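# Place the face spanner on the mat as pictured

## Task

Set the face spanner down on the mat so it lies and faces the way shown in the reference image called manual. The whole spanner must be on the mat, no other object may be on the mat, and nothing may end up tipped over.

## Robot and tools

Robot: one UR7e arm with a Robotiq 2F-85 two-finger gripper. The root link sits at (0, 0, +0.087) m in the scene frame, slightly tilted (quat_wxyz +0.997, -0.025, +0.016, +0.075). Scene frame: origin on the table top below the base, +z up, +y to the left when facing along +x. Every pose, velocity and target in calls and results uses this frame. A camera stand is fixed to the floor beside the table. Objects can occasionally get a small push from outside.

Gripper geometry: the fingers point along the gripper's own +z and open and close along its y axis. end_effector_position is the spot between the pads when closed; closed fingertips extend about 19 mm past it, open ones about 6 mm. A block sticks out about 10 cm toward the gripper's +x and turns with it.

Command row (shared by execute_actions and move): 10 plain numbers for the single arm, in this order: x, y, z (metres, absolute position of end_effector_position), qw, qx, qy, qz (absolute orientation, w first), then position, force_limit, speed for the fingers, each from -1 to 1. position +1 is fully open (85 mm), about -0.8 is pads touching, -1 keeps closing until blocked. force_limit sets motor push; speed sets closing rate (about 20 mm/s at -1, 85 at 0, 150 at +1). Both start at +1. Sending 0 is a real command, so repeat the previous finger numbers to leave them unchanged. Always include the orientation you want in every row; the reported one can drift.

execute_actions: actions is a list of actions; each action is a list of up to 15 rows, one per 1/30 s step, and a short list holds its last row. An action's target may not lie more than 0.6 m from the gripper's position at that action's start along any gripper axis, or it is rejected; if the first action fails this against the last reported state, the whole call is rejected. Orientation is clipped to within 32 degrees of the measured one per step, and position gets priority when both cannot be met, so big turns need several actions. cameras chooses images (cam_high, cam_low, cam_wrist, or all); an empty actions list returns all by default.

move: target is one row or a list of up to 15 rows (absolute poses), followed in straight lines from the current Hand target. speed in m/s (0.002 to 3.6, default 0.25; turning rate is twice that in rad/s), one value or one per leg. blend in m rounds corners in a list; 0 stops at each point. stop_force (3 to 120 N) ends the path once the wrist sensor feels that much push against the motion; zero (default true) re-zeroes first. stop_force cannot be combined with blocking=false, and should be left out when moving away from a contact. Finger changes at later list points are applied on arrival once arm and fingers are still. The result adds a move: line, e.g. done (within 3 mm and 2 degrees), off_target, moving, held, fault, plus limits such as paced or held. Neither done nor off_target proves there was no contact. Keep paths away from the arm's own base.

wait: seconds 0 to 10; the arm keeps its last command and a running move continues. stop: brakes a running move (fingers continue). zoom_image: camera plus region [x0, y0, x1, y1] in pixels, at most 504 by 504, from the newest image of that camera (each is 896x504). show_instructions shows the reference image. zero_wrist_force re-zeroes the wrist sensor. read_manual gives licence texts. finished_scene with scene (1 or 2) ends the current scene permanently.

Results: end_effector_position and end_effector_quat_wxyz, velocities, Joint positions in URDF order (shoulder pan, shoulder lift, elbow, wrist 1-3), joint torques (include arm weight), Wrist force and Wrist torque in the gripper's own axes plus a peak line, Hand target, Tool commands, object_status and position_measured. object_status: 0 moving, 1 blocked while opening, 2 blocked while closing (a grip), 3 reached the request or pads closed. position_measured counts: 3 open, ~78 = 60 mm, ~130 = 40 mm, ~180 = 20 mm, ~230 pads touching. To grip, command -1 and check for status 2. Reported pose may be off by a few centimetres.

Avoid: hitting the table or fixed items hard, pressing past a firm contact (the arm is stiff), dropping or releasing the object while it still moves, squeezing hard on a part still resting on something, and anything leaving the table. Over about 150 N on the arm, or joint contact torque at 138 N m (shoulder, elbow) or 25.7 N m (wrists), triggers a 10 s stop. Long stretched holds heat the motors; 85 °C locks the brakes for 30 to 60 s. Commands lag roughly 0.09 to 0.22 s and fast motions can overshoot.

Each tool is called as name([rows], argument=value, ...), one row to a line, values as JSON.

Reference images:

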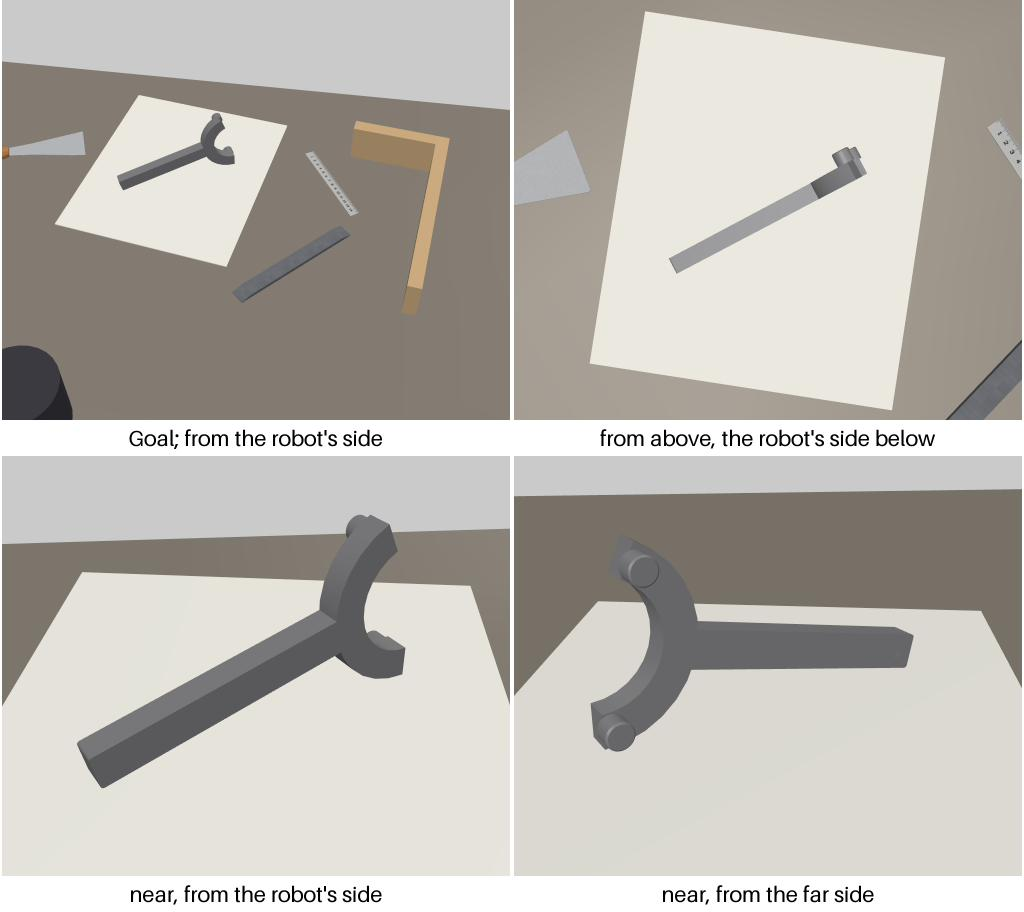

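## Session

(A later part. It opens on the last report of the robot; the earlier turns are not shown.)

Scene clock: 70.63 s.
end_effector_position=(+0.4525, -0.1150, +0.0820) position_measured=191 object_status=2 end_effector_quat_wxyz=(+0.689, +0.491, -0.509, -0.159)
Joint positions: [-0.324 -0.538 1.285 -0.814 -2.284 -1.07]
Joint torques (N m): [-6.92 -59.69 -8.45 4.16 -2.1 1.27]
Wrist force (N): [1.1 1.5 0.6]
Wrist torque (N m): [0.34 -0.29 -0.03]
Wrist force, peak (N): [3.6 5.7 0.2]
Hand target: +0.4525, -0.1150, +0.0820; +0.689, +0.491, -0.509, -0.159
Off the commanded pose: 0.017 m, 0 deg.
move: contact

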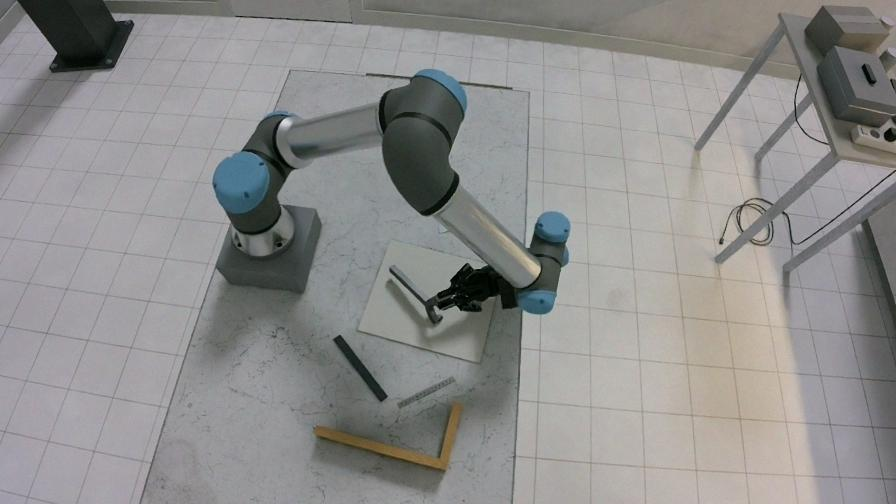

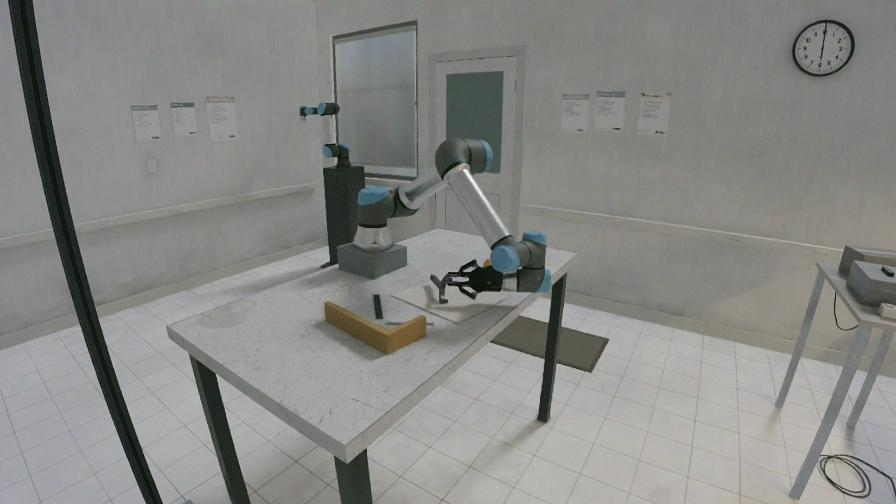

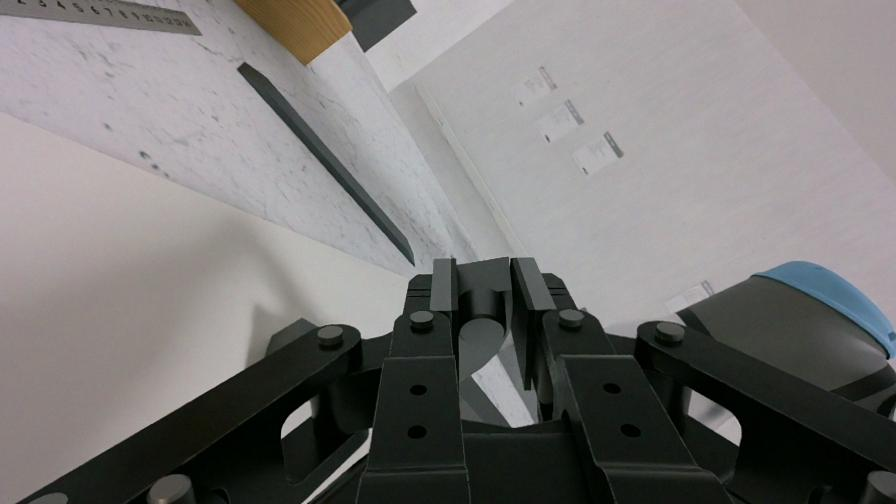

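move([
  [0.4525, -0.115, 0.125, 0.689, 0.491, -0.509, -0.159, -1, -0.2, -0.5],
  [0.4525, -0.115, 0.125, 0.6781, 0.3691, -0.6033, -0.2008, -1, -0.2, -0.5],
  [0.4525, -0.115, 0.092, 0.6781, 0.3691, -0.6033, -0.2008, -1, -0.2, -0.5],
], speed=[0.1,0.25,0.1], cameras=["cam_high","cam_low"])

zoom_image(camera="cam_low", region=[385, 265, 465, 315])

zoom_image(camera="cam_high", region=[355, 235, 515, 365])

Scene clock: 78.73 s.
end_effector_position=(+0.4525, -0.1150, +0.0921) position_measured=191 object_status=2 end_effector_quat_wxyz=(+0.678, +0.369, -0.603, -0.201)
Joint positions: [-0.412 -0.49 1.151 -0.708 -2.092 -0.904]
Joint torques (N m): [6.34 -53.49 -21.94 0.44 1.66 1.67]
Wrist force (N): [-2.2 -2.3 1.0]
Wrist torque (N m): [0.36 -0.27 -0.05]
Wrist force, peak (N): [-3.0 -3.4 1.0]
Hand target: +0.4525, -0.1150, +0.0920; +0.678, +0.369, -0.603, -0.201
Off the commanded pose: 0.000 m, 0 deg.
move: done
Images, in order (width x height): cam_high 896x504, cam_low 896x504.

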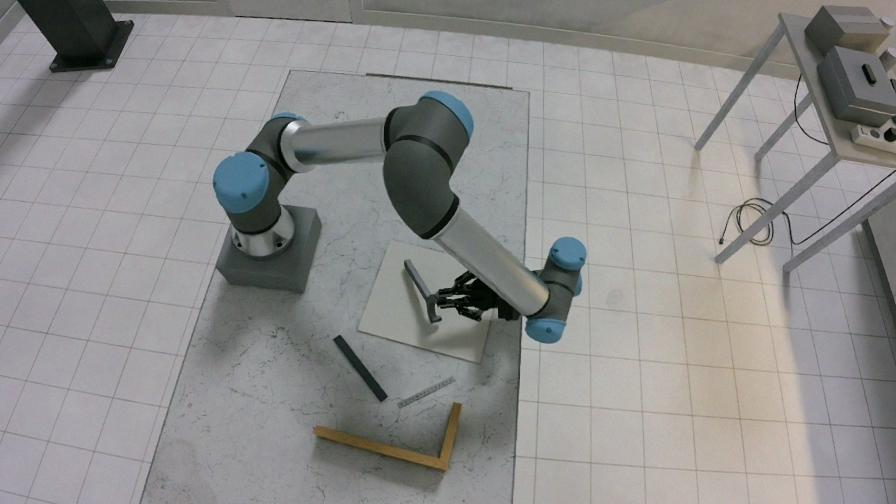

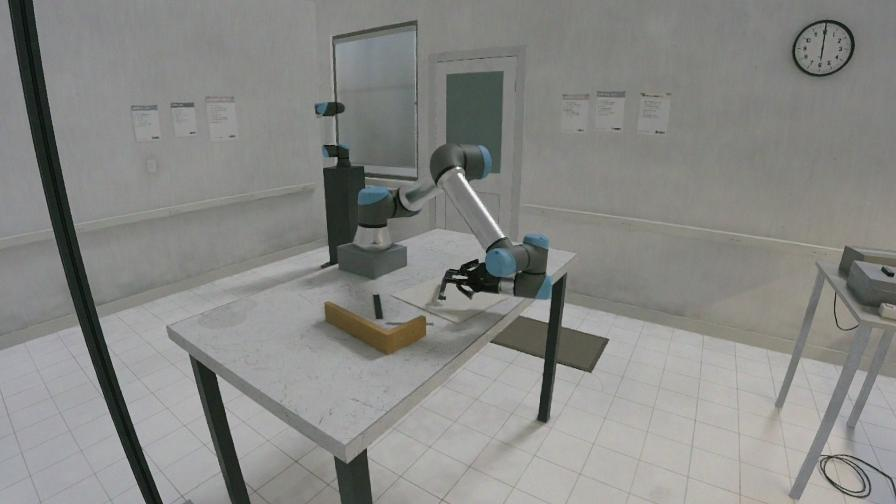

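Scaled by 6.300 from the camera's 896x504 image, which has a finer 1280x720 frame.

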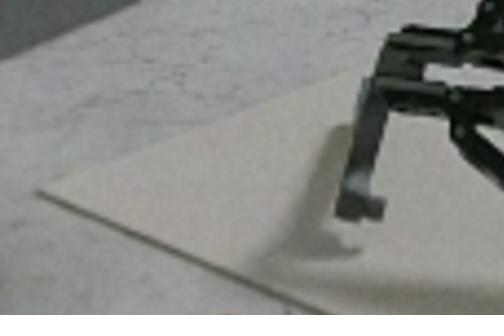

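Scaled by 3.150 from the camera's 896x504 image, which has a finer 1280x720 frame.

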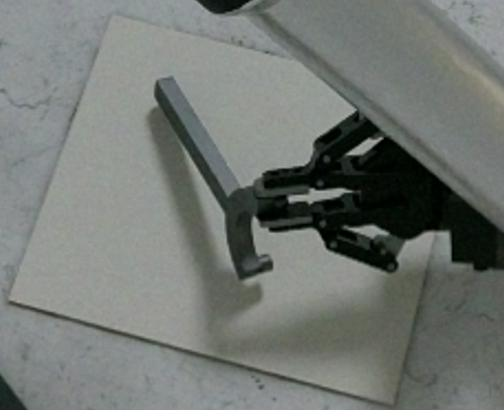

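move(target=[0.4525, -0.115, 0.06, 0.6781, 0.3691, -0.6033, -0.2008, -1, -0.2, -0.5], speed=0.015, stop_force=4, cameras=["cam_high","cam_low"])

zoom_image(camera="cam_low", region=[385, 265, 465, 315])

zoom_image(camera="cam_high", region=[355, 235, 515, 365])

Scene clock: 81.27 s.
end_effector_position=(+0.4525, -0.1150, +0.0827) position_measured=191 object_status=2 end_effector_quat_wxyz=(+0.678, +0.369, -0.603, -0.201)
Joint positions: [-0.411 -0.474 1.147 -0.719 -2.091 -0.904]
Joint torques (N m): [-5.21 -63.56 -10.22 4.55 -1.69 1.63]
Wrist force (N): [0.1 -0.2 1.1]
Wrist torque (N m): [0.17 -0.23 -0.47]
Wrist force, peak (N): [-2.3 -2.6 1.0]
Hand target: +0.4525, -0.1150, +0.0828; +0.678, +0.369, -0.603, -0.201
Off the commanded pose: 0.023 m, 0 deg.
move: contact
Images, in order (width x height): cam_high 896x504, cam_low 896x504.

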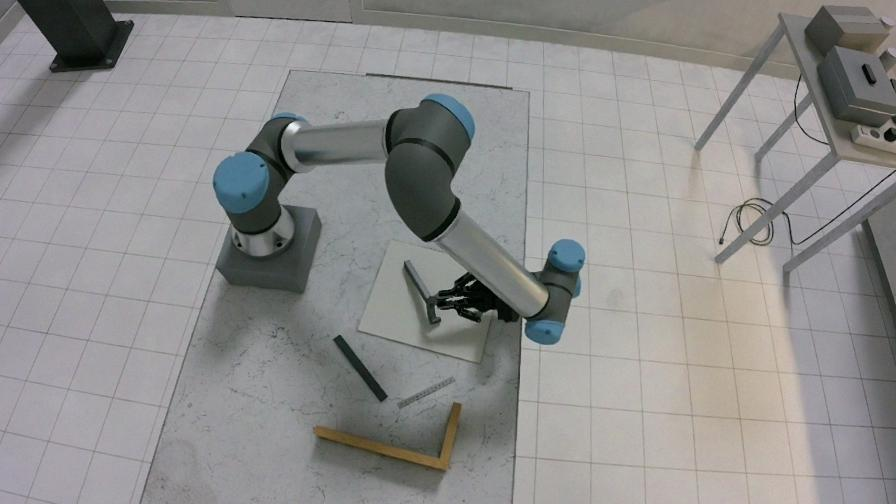

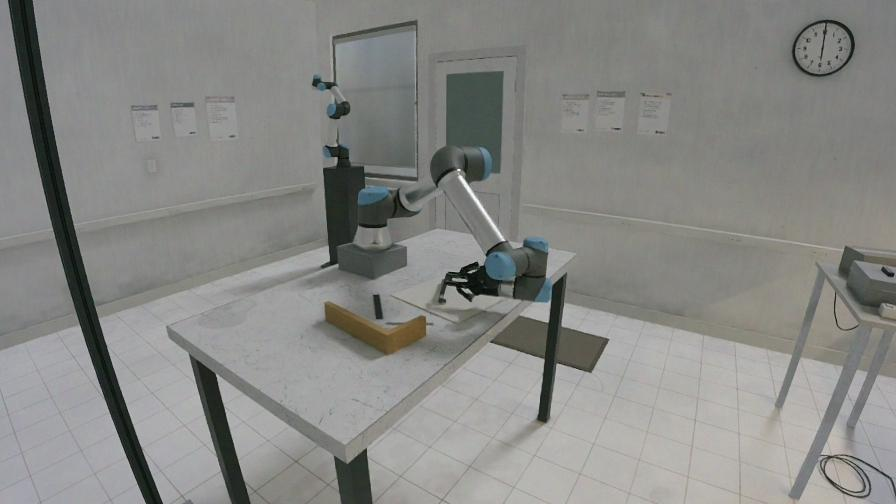

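Scaled by 6.300 from the camera's 896x504 image, which has a finer 1280x720 frame.

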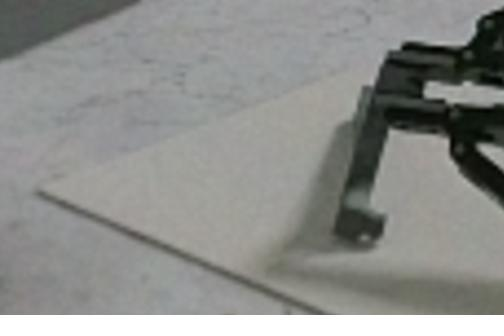

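Scaled by 3.150 from the camera's 896x504 image, which has a finer 1280x720 frame.

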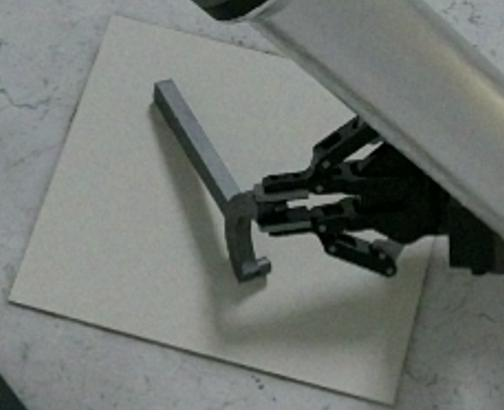

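move([
  [0.4525, -0.115, 0.1, 0.6781, 0.3691, -0.6033, -0.2008, -1, -0.2, -0.5],
  [0.4525, -0.115, 0.098, 0.6252, 0.4178, -0.6318, -0.1886, -1, -0.2, -0.5],
], speed=[0.1,0.2])

move(target=[0.4525, -0.115, 0.06, 0.6252, 0.4178, -0.6318, -0.1886, -1, -0.2, -0.5], speed=0.015, stop_force=4, cameras=["all"])

zoom_image(camera="cam_low", region=[385, 265, 465, 315])

zoom_image(camera="cam_wrist", region=[380, 240, 600, 450])

zoom_image(camera="cam_high", region=[375, 245, 475, 345])

Scene clock: 84.43 s.
end_effector_position=(+0.4525, -0.1150, +0.0980) position_measured=191 object_status=2 end_effector_quat_wxyz=(+0.625, +0.418, -0.632, -0.189)
Joint positions: [-0.408 -0.6 1.257 -0.877 -2.102 -1.033]
Joint torques (N m): [7.04 -61.63 -10.2 -0.62 -2.28 -1.97]
Wrist force (N): [-2.2 -2.0 1.2]
Wrist torque (N m): [0.45 -0.19 0.07]
Wrist force, peak (N): [-2.5 -2.4 1.4]
Hand target: +0.4525, -0.1150, +0.0980; +0.625, +0.418, -0.632, -0.189
Off the commanded pose: 0.000 m, 0 deg.
move: done

Scene clock: 86.23 s.
end_effector_position=(+0.4525, -0.1150, +0.0869) position_measured=191 object_status=2 end_effector_quat_wxyz=(+0.625, +0.418, -0.632, -0.189)
Joint positions: [-0.407 -0.583 1.256 -0.893 -2.101 -1.033]
Joint torques (N m): [-5.35 -61.64 -10.54 3.96 -2.02 -0.34]
Wrist force (N): [-0.5 0.2 1.1]
Wrist torque (N m): [0.22 -0.18 -0.36]
Wrist force, peak (N): [-2.2 -2.2 1.7]
Hand target: +0.4525, -0.1150, +0.0869; +0.625, +0.418, -0.632, -0.189
Off the commanded pose: 0.027 m, 0 deg.
move: contact

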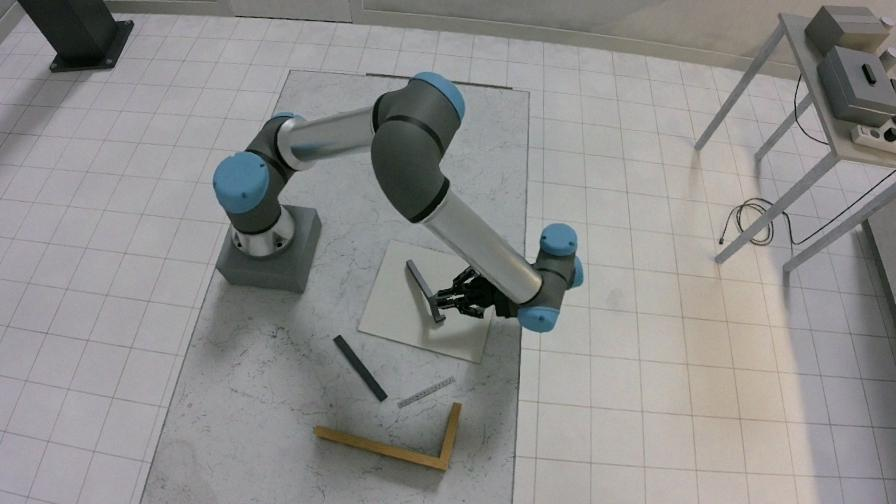

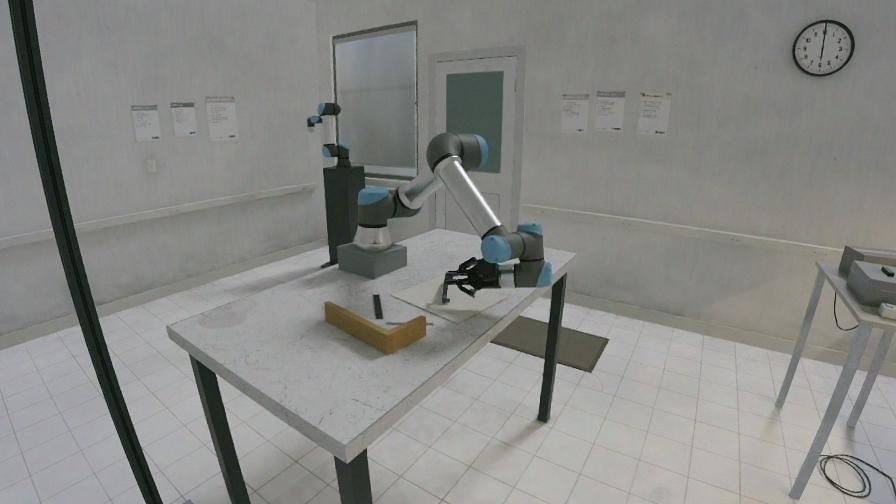

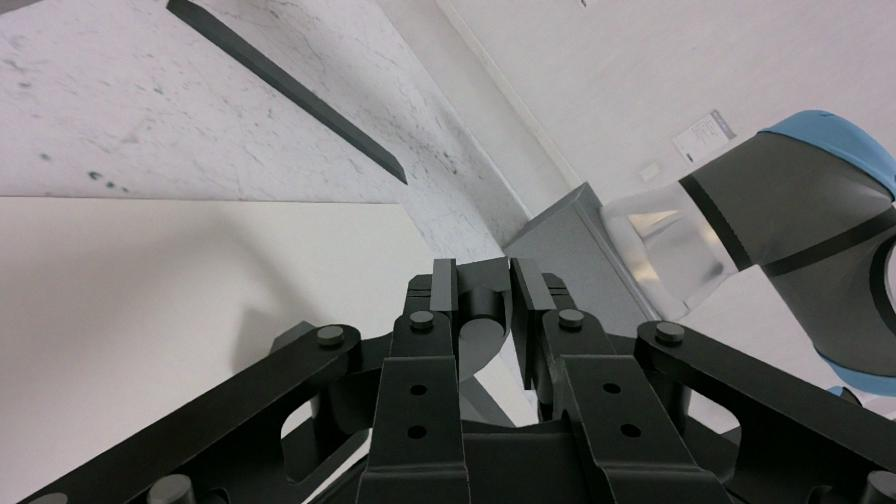

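Scaled by 6.300 from the camera's 896x504 image, which has a finer 1280x720 frame.

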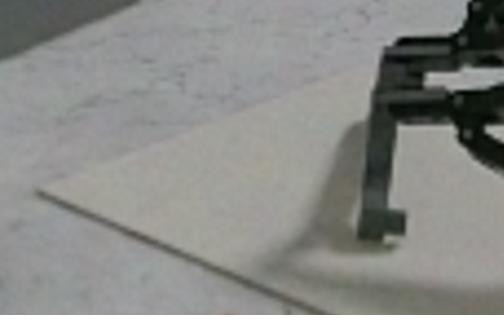

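Scaled by 2.291 from the camera's 896x504 image, which has a finer 1280x720 frame.

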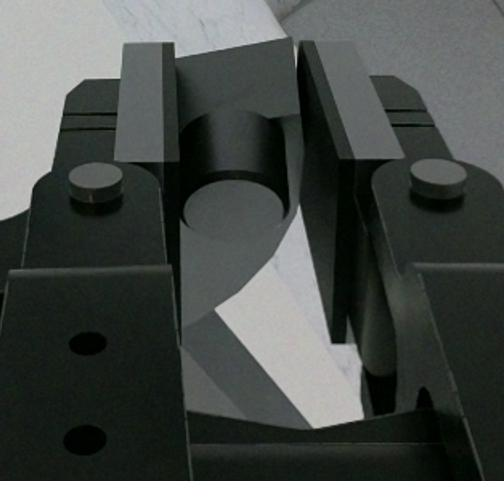

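Scaled by 5.040 from the camera's 896x504 image, which has a finer 1280x720 frame.

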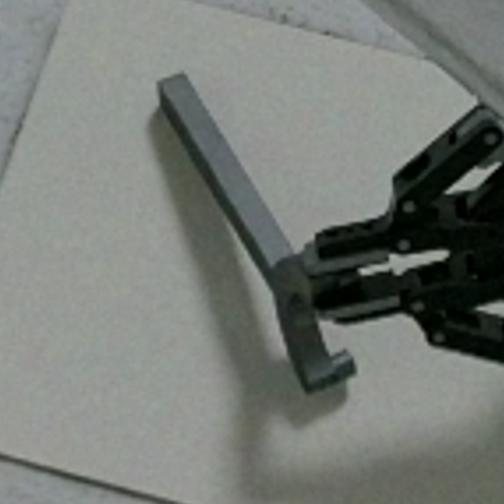

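move(target=[0.4525, -0.115, 0.0925, 0.621, 0.4315, -0.6225, -0.2022, -1, -0.2, -0.5], speed=0.1)

move(target=[0.4525, -0.115, 0.06, 0.621, 0.4315, -0.6225, -0.2022, -1, -0.2, -0.5], speed=0.01, stop_force=5, cameras=["all"])

zoom_image(camera="cam_low", region=[415, 275, 465, 315])

zoom_image(camera="cam_high", region=[375, 245, 475, 345])

Scene clock: 88.17 s.
end_effector_position=(+0.4525, -0.1150, +0.0925) position_measured=191 object_status=2 end_effector_quat_wxyz=(+0.621, +0.431, -0.622, -0.202)
Joint positions: [-0.407 -0.592 1.257 -0.885 -2.101 -1.077]
Joint torques (N m): [-12.96 -62.5 -10.46 5.01 -2.27 -2.06]
Wrist force (N): [-1.8 -2.5 1.0]
Wrist torque (N m): [0.41 -0.22 0.07]
Wrist force, peak (N): [-2.0 -2.5 1.4]
Hand target: +0.4525, -0.1150, +0.0925; +0.621, +0.431, -0.622, -0.202
Off the commanded pose: 0.000 m, 0 deg.
move: done

Scene clock: 90.13 s.
end_effector_position=(+0.4525, -0.1150, +0.0838) position_measured=191 object_status=2 end_effector_quat_wxyz=(+0.621, +0.431, -0.622, -0.202)
Joint positions: [-0.407 -0.578 1.255 -0.897 -2.1 -1.077]
Joint torques (N m): [-0.11 -60.28 -10.1 3.96 0 -0.24]
Wrist force (N): [2.2 1.2 0.1]
Wrist torque (N m): [0.38 -0.27 0.04]
Wrist force, peak (N): [5.6 3.4 -1.2]
Hand target: +0.4525, -0.1150, +0.0838; +0.621, +0.431, -0.622, -0.202
Off the commanded pose: 0.024 m, 0 deg.
move: contact

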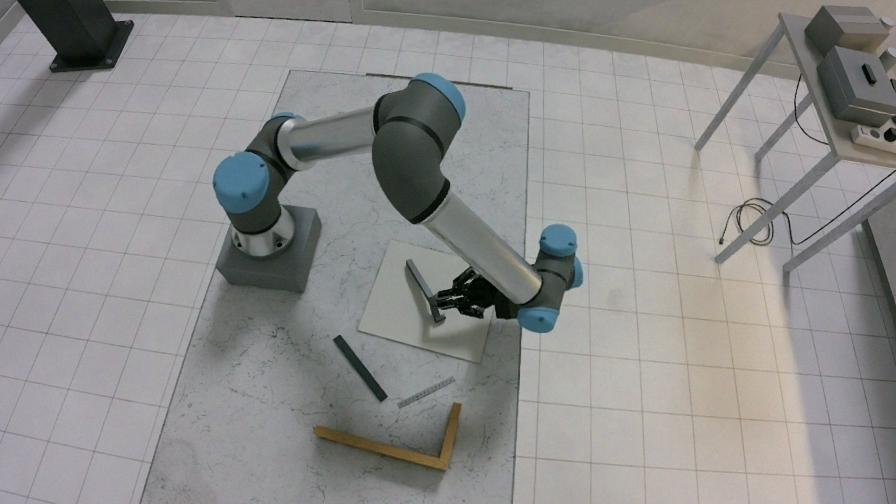

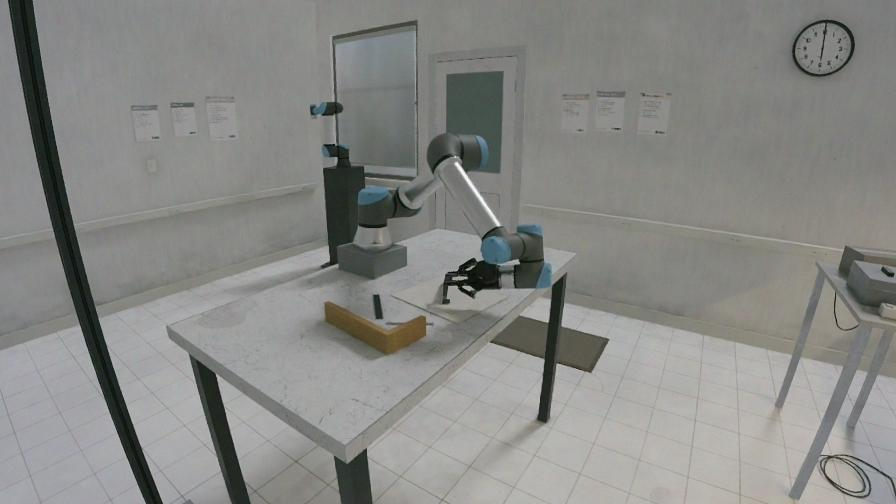

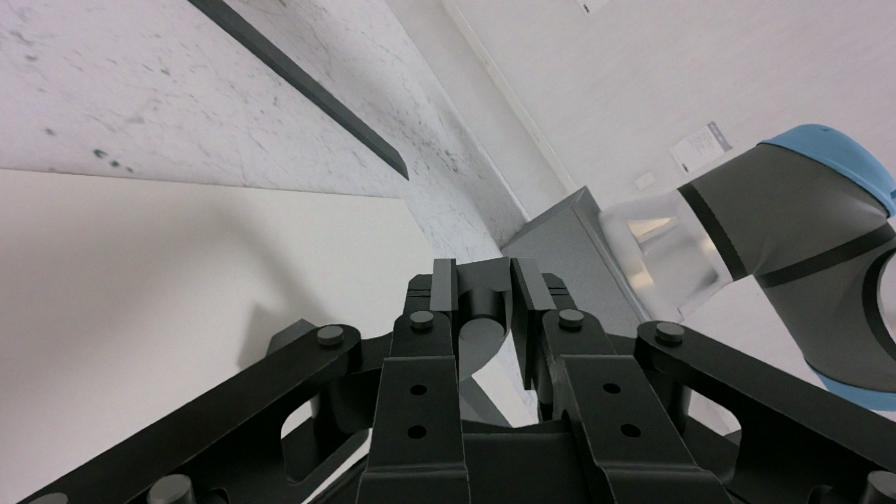

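Scaled by 10.080 from the camera's 896x504 image, which has a finer 1280x720 frame.

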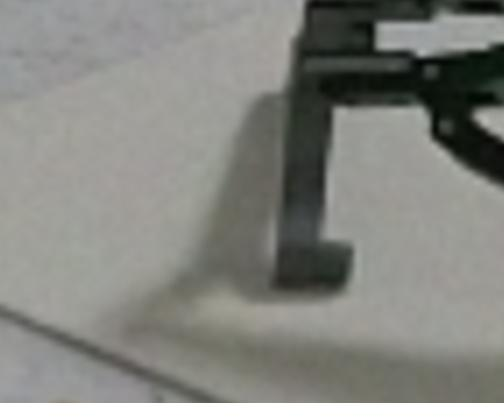

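Scaled by 5.040 from the camera's 896x504 image, which has a finer 1280x720 frame.

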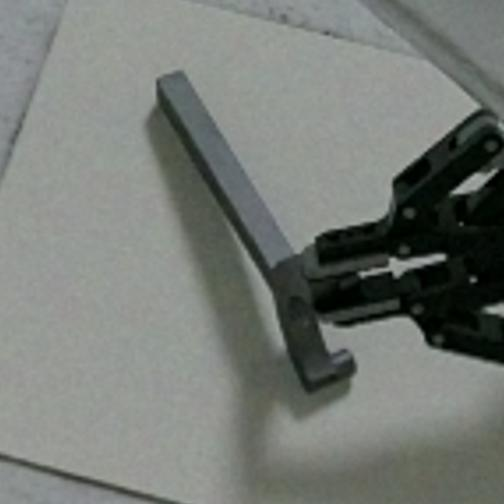

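move(target=[0.4525, -0.115, 0.0838, 0.621, 0.4315, -0.6225, -0.2022, -0.2, -0.2, -1], speed=0.02, cameras=["all"])

zoom_image(camera="cam_high", region=[375, 245, 475, 345])

zoom_image(camera="cam_wrist", region=[380, 240, 600, 450])

Scene clock: 91.50 s.
end_effector_position=(+0.4525, -0.1150, +0.0838) position_measured=154 object_status=0 end_effector_quat_wxyz=(+0.621, +0.431, -0.622, -0.202)
Joint positions: [-0.407 -0.578 1.255 -0.897 -2.1 -1.077]
Joint torques (N m): [-10.24 -60.51 -11.21 2.55 -1.73 -0.71]
Wrist force (N): [1.4 1.2 0.4]
Wrist torque (N m): [0.27 -0.21 -0.13]
Wrist force, peak (N): [2.4 1.1 0.4]
Hand target: +0.4525, -0.1150, +0.0838; +0.621, +0.431, -0.622, -0.202
Off the commanded pose: 0.000 m, 0 deg.
move: done

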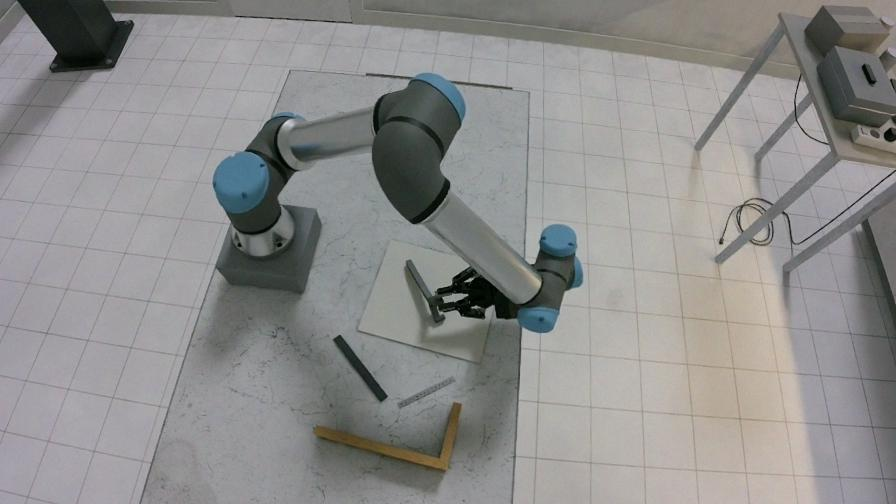

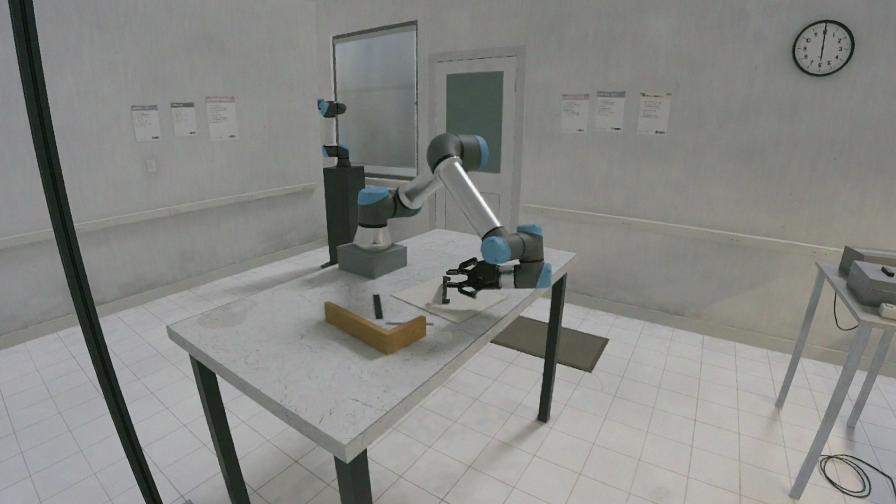

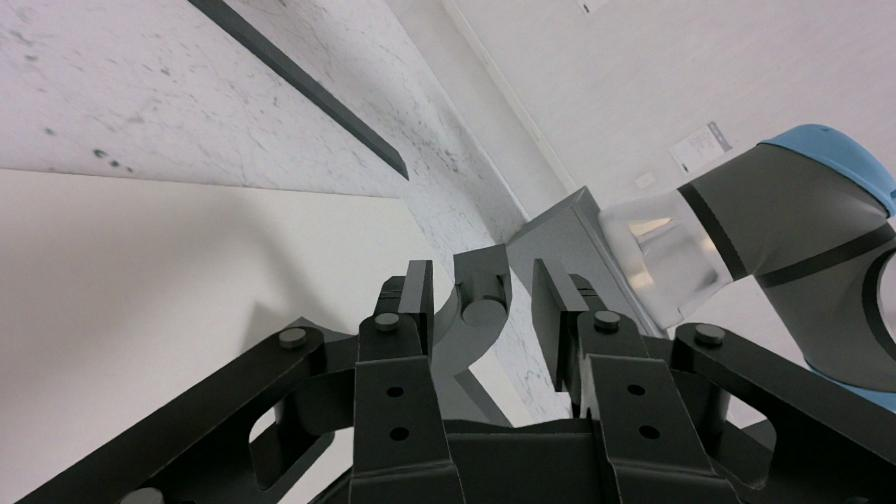

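Scaled by 5.040 from the camera's 896x504 image, which has a finer 1280x720 frame.

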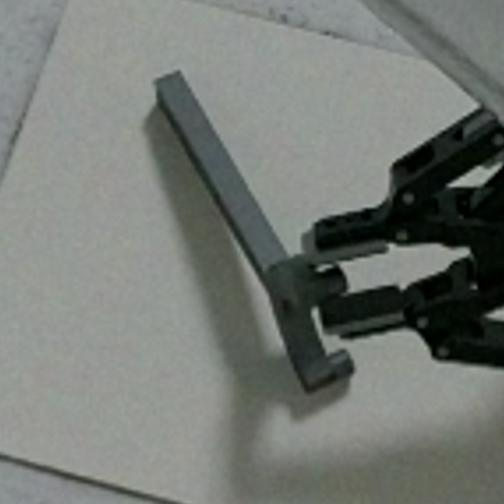

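Scaled by 2.291 from the camera's 896x504 image, which has a finer 1280x720 frame.

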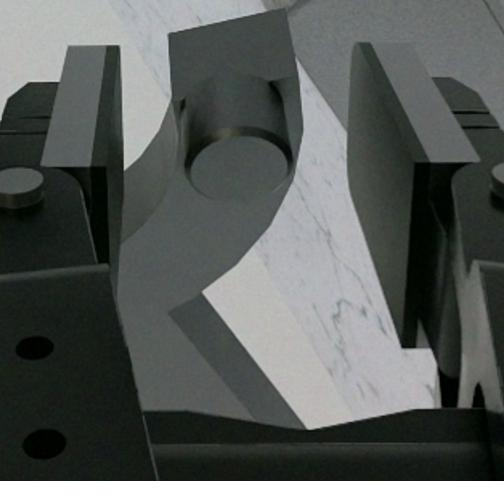

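move([
  [0.5285, -0.0923, 0.0956, 0.621, 0.4315, -0.6225, -0.2022, -0.2, -0.2, -1],
  [0.54, -0.09, 0.28, 0.621, 0.4315, -0.6225, -0.2022, -0.2, -0.2, -1],
], speed=[0.08,0.3], cameras=["all"])

zoom_image(camera="cam_high", region=[355, 235, 515, 365])

zoom_image(camera="cam_low", region=[385, 265, 515, 325])

Scene clock: 94.83 s.
end_effector_position=(+0.5400, -0.0900, +0.2800) position_measured=154 object_status=3 end_effector_quat_wxyz=(+0.621, +0.431, -0.622, -0.202)
Joint positions: [-0.361 -0.581 0.702 -0.335 -2.056 -1.066]
Joint torques (N m): [-13.12 -52.6 -25.13 3.86 1.66 1.81]
Wrist force (N): [1.6 1.6 0.9]
Wrist torque (N m): [0.34 -0.24 -0.25]
Wrist force, peak (N): [3.0 3.2 0.1]
Hand target: +0.5400, -0.0900, +0.2800; +0.621, +0.431, -0.622, -0.202
Off the commanded pose: 0.000 m, 0 deg.
move: done

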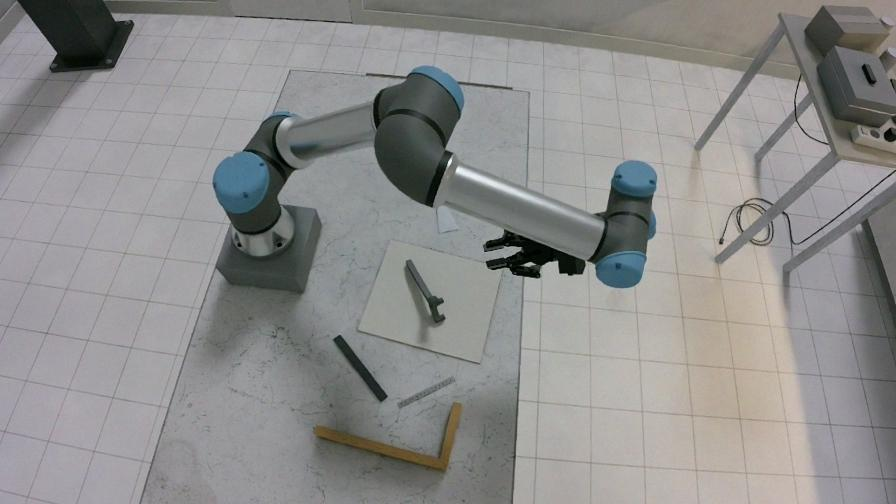

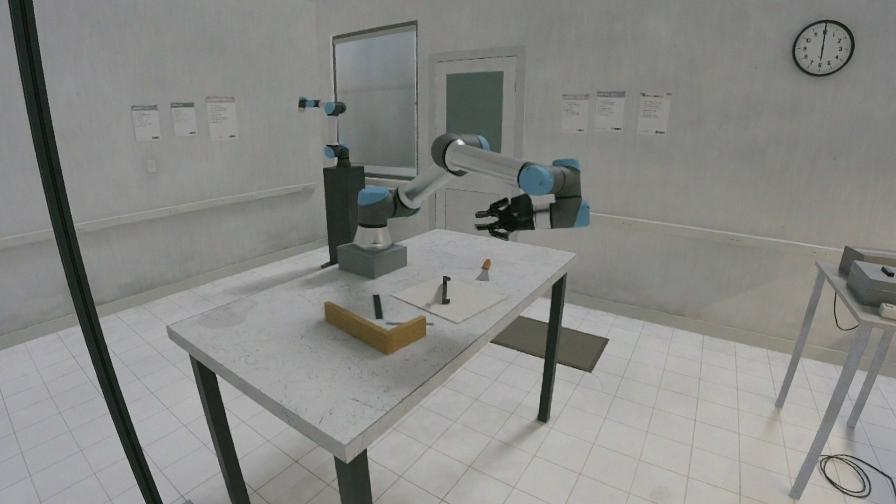

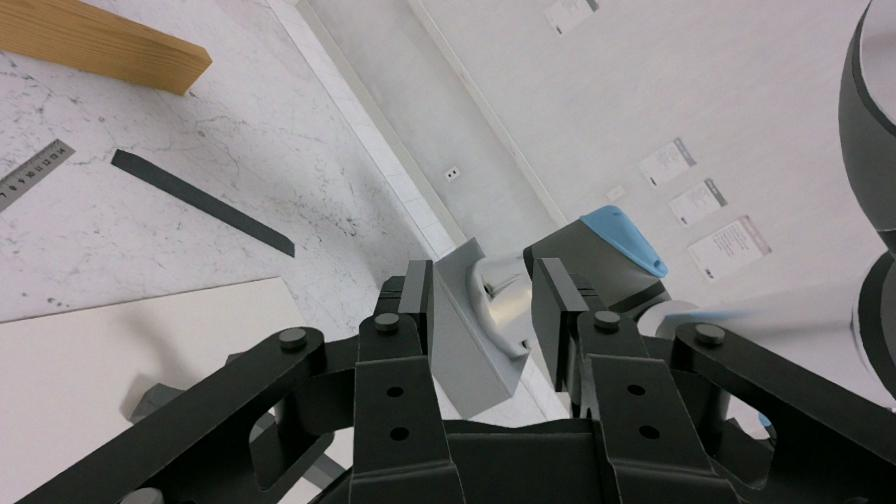

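Scaled by 3.150 from the camera's 896x504 image, which has a finer 1280x720 frame.

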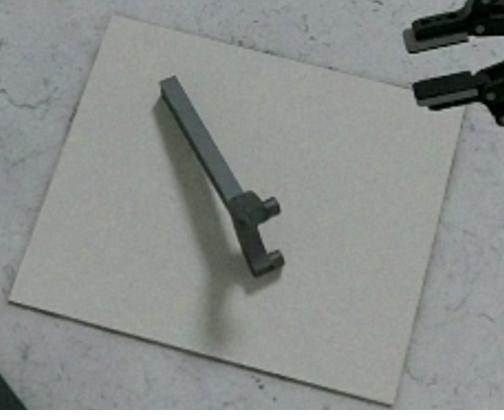

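Scaled by 3.877 from the camera's 896x504 image, which has a finer 1280x720 frame.

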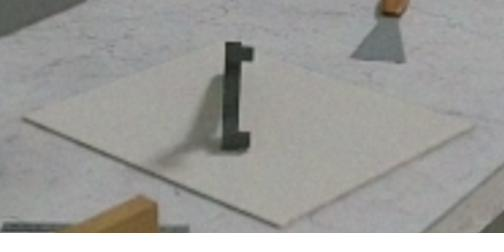

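move([
  [0.5, -0.1, 0.4, 0.621, 0.4315, -0.6225, -0.2022, -0.2, -0.2, -1],
  [0.48, -0.095, 0.42, 0, 1, 0, 0, -0.2, -0.2, -1],
], speed=0.6, blend=[0.05,0], cameras=["cam_wrist"])

zoom_image(camera="cam_wrist", region=[250, 20, 650, 320])

Scene clock: 98.63 s.
end_effector_position=(+0.4800, -0.0950, +0.4200) position_measured=154 object_status=3 end_effector_quat_wxyz=(+0.000, +1.000, +0.000, +0.000)
Joint positions: [-0.698 -1.642 1.613 -1.539 -1.511 -3.689]
Joint torques (N m): [-11.88 -16.41 -30.58 -0.05 1.88 -1.97]
Wrist force (N): [0.1 2.0 -2.3]
Wrist torque (N m): [0.47 -0.03 -0.06]
Wrist force, peak (N): [3.6 3.1 0.9]
Hand target: +0.4800, -0.0950, +0.4200; +0.000, +1.000, +0.000, +0.000
Off the commanded pose: 0.000 m, 0 deg.
move: done
Images, in order (width x height): cam_wrist 896x504.

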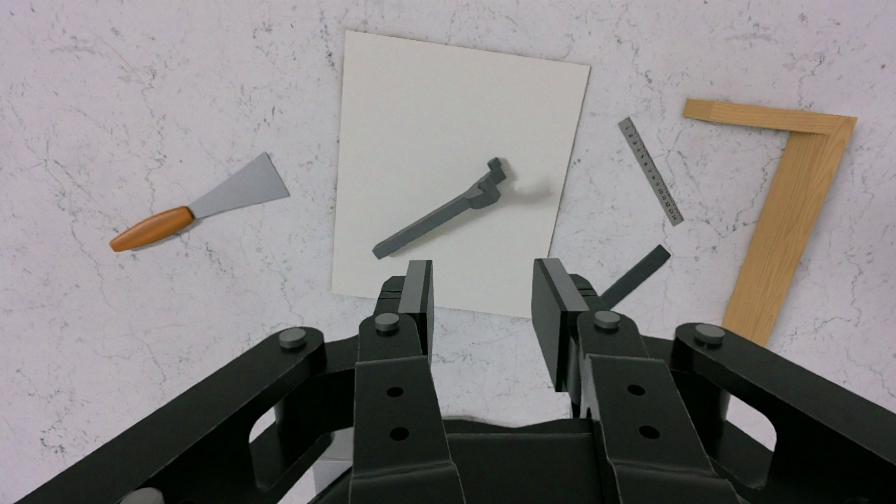

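Scaled by 1.260 from the camera's 896x504 image, which has a finer 1280x720 frame.

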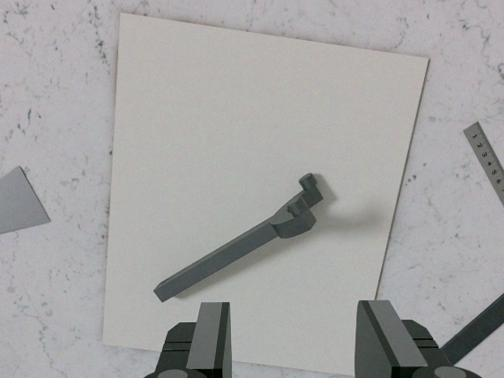

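finished_scene(scene=1)

The scene is finished: the task was done.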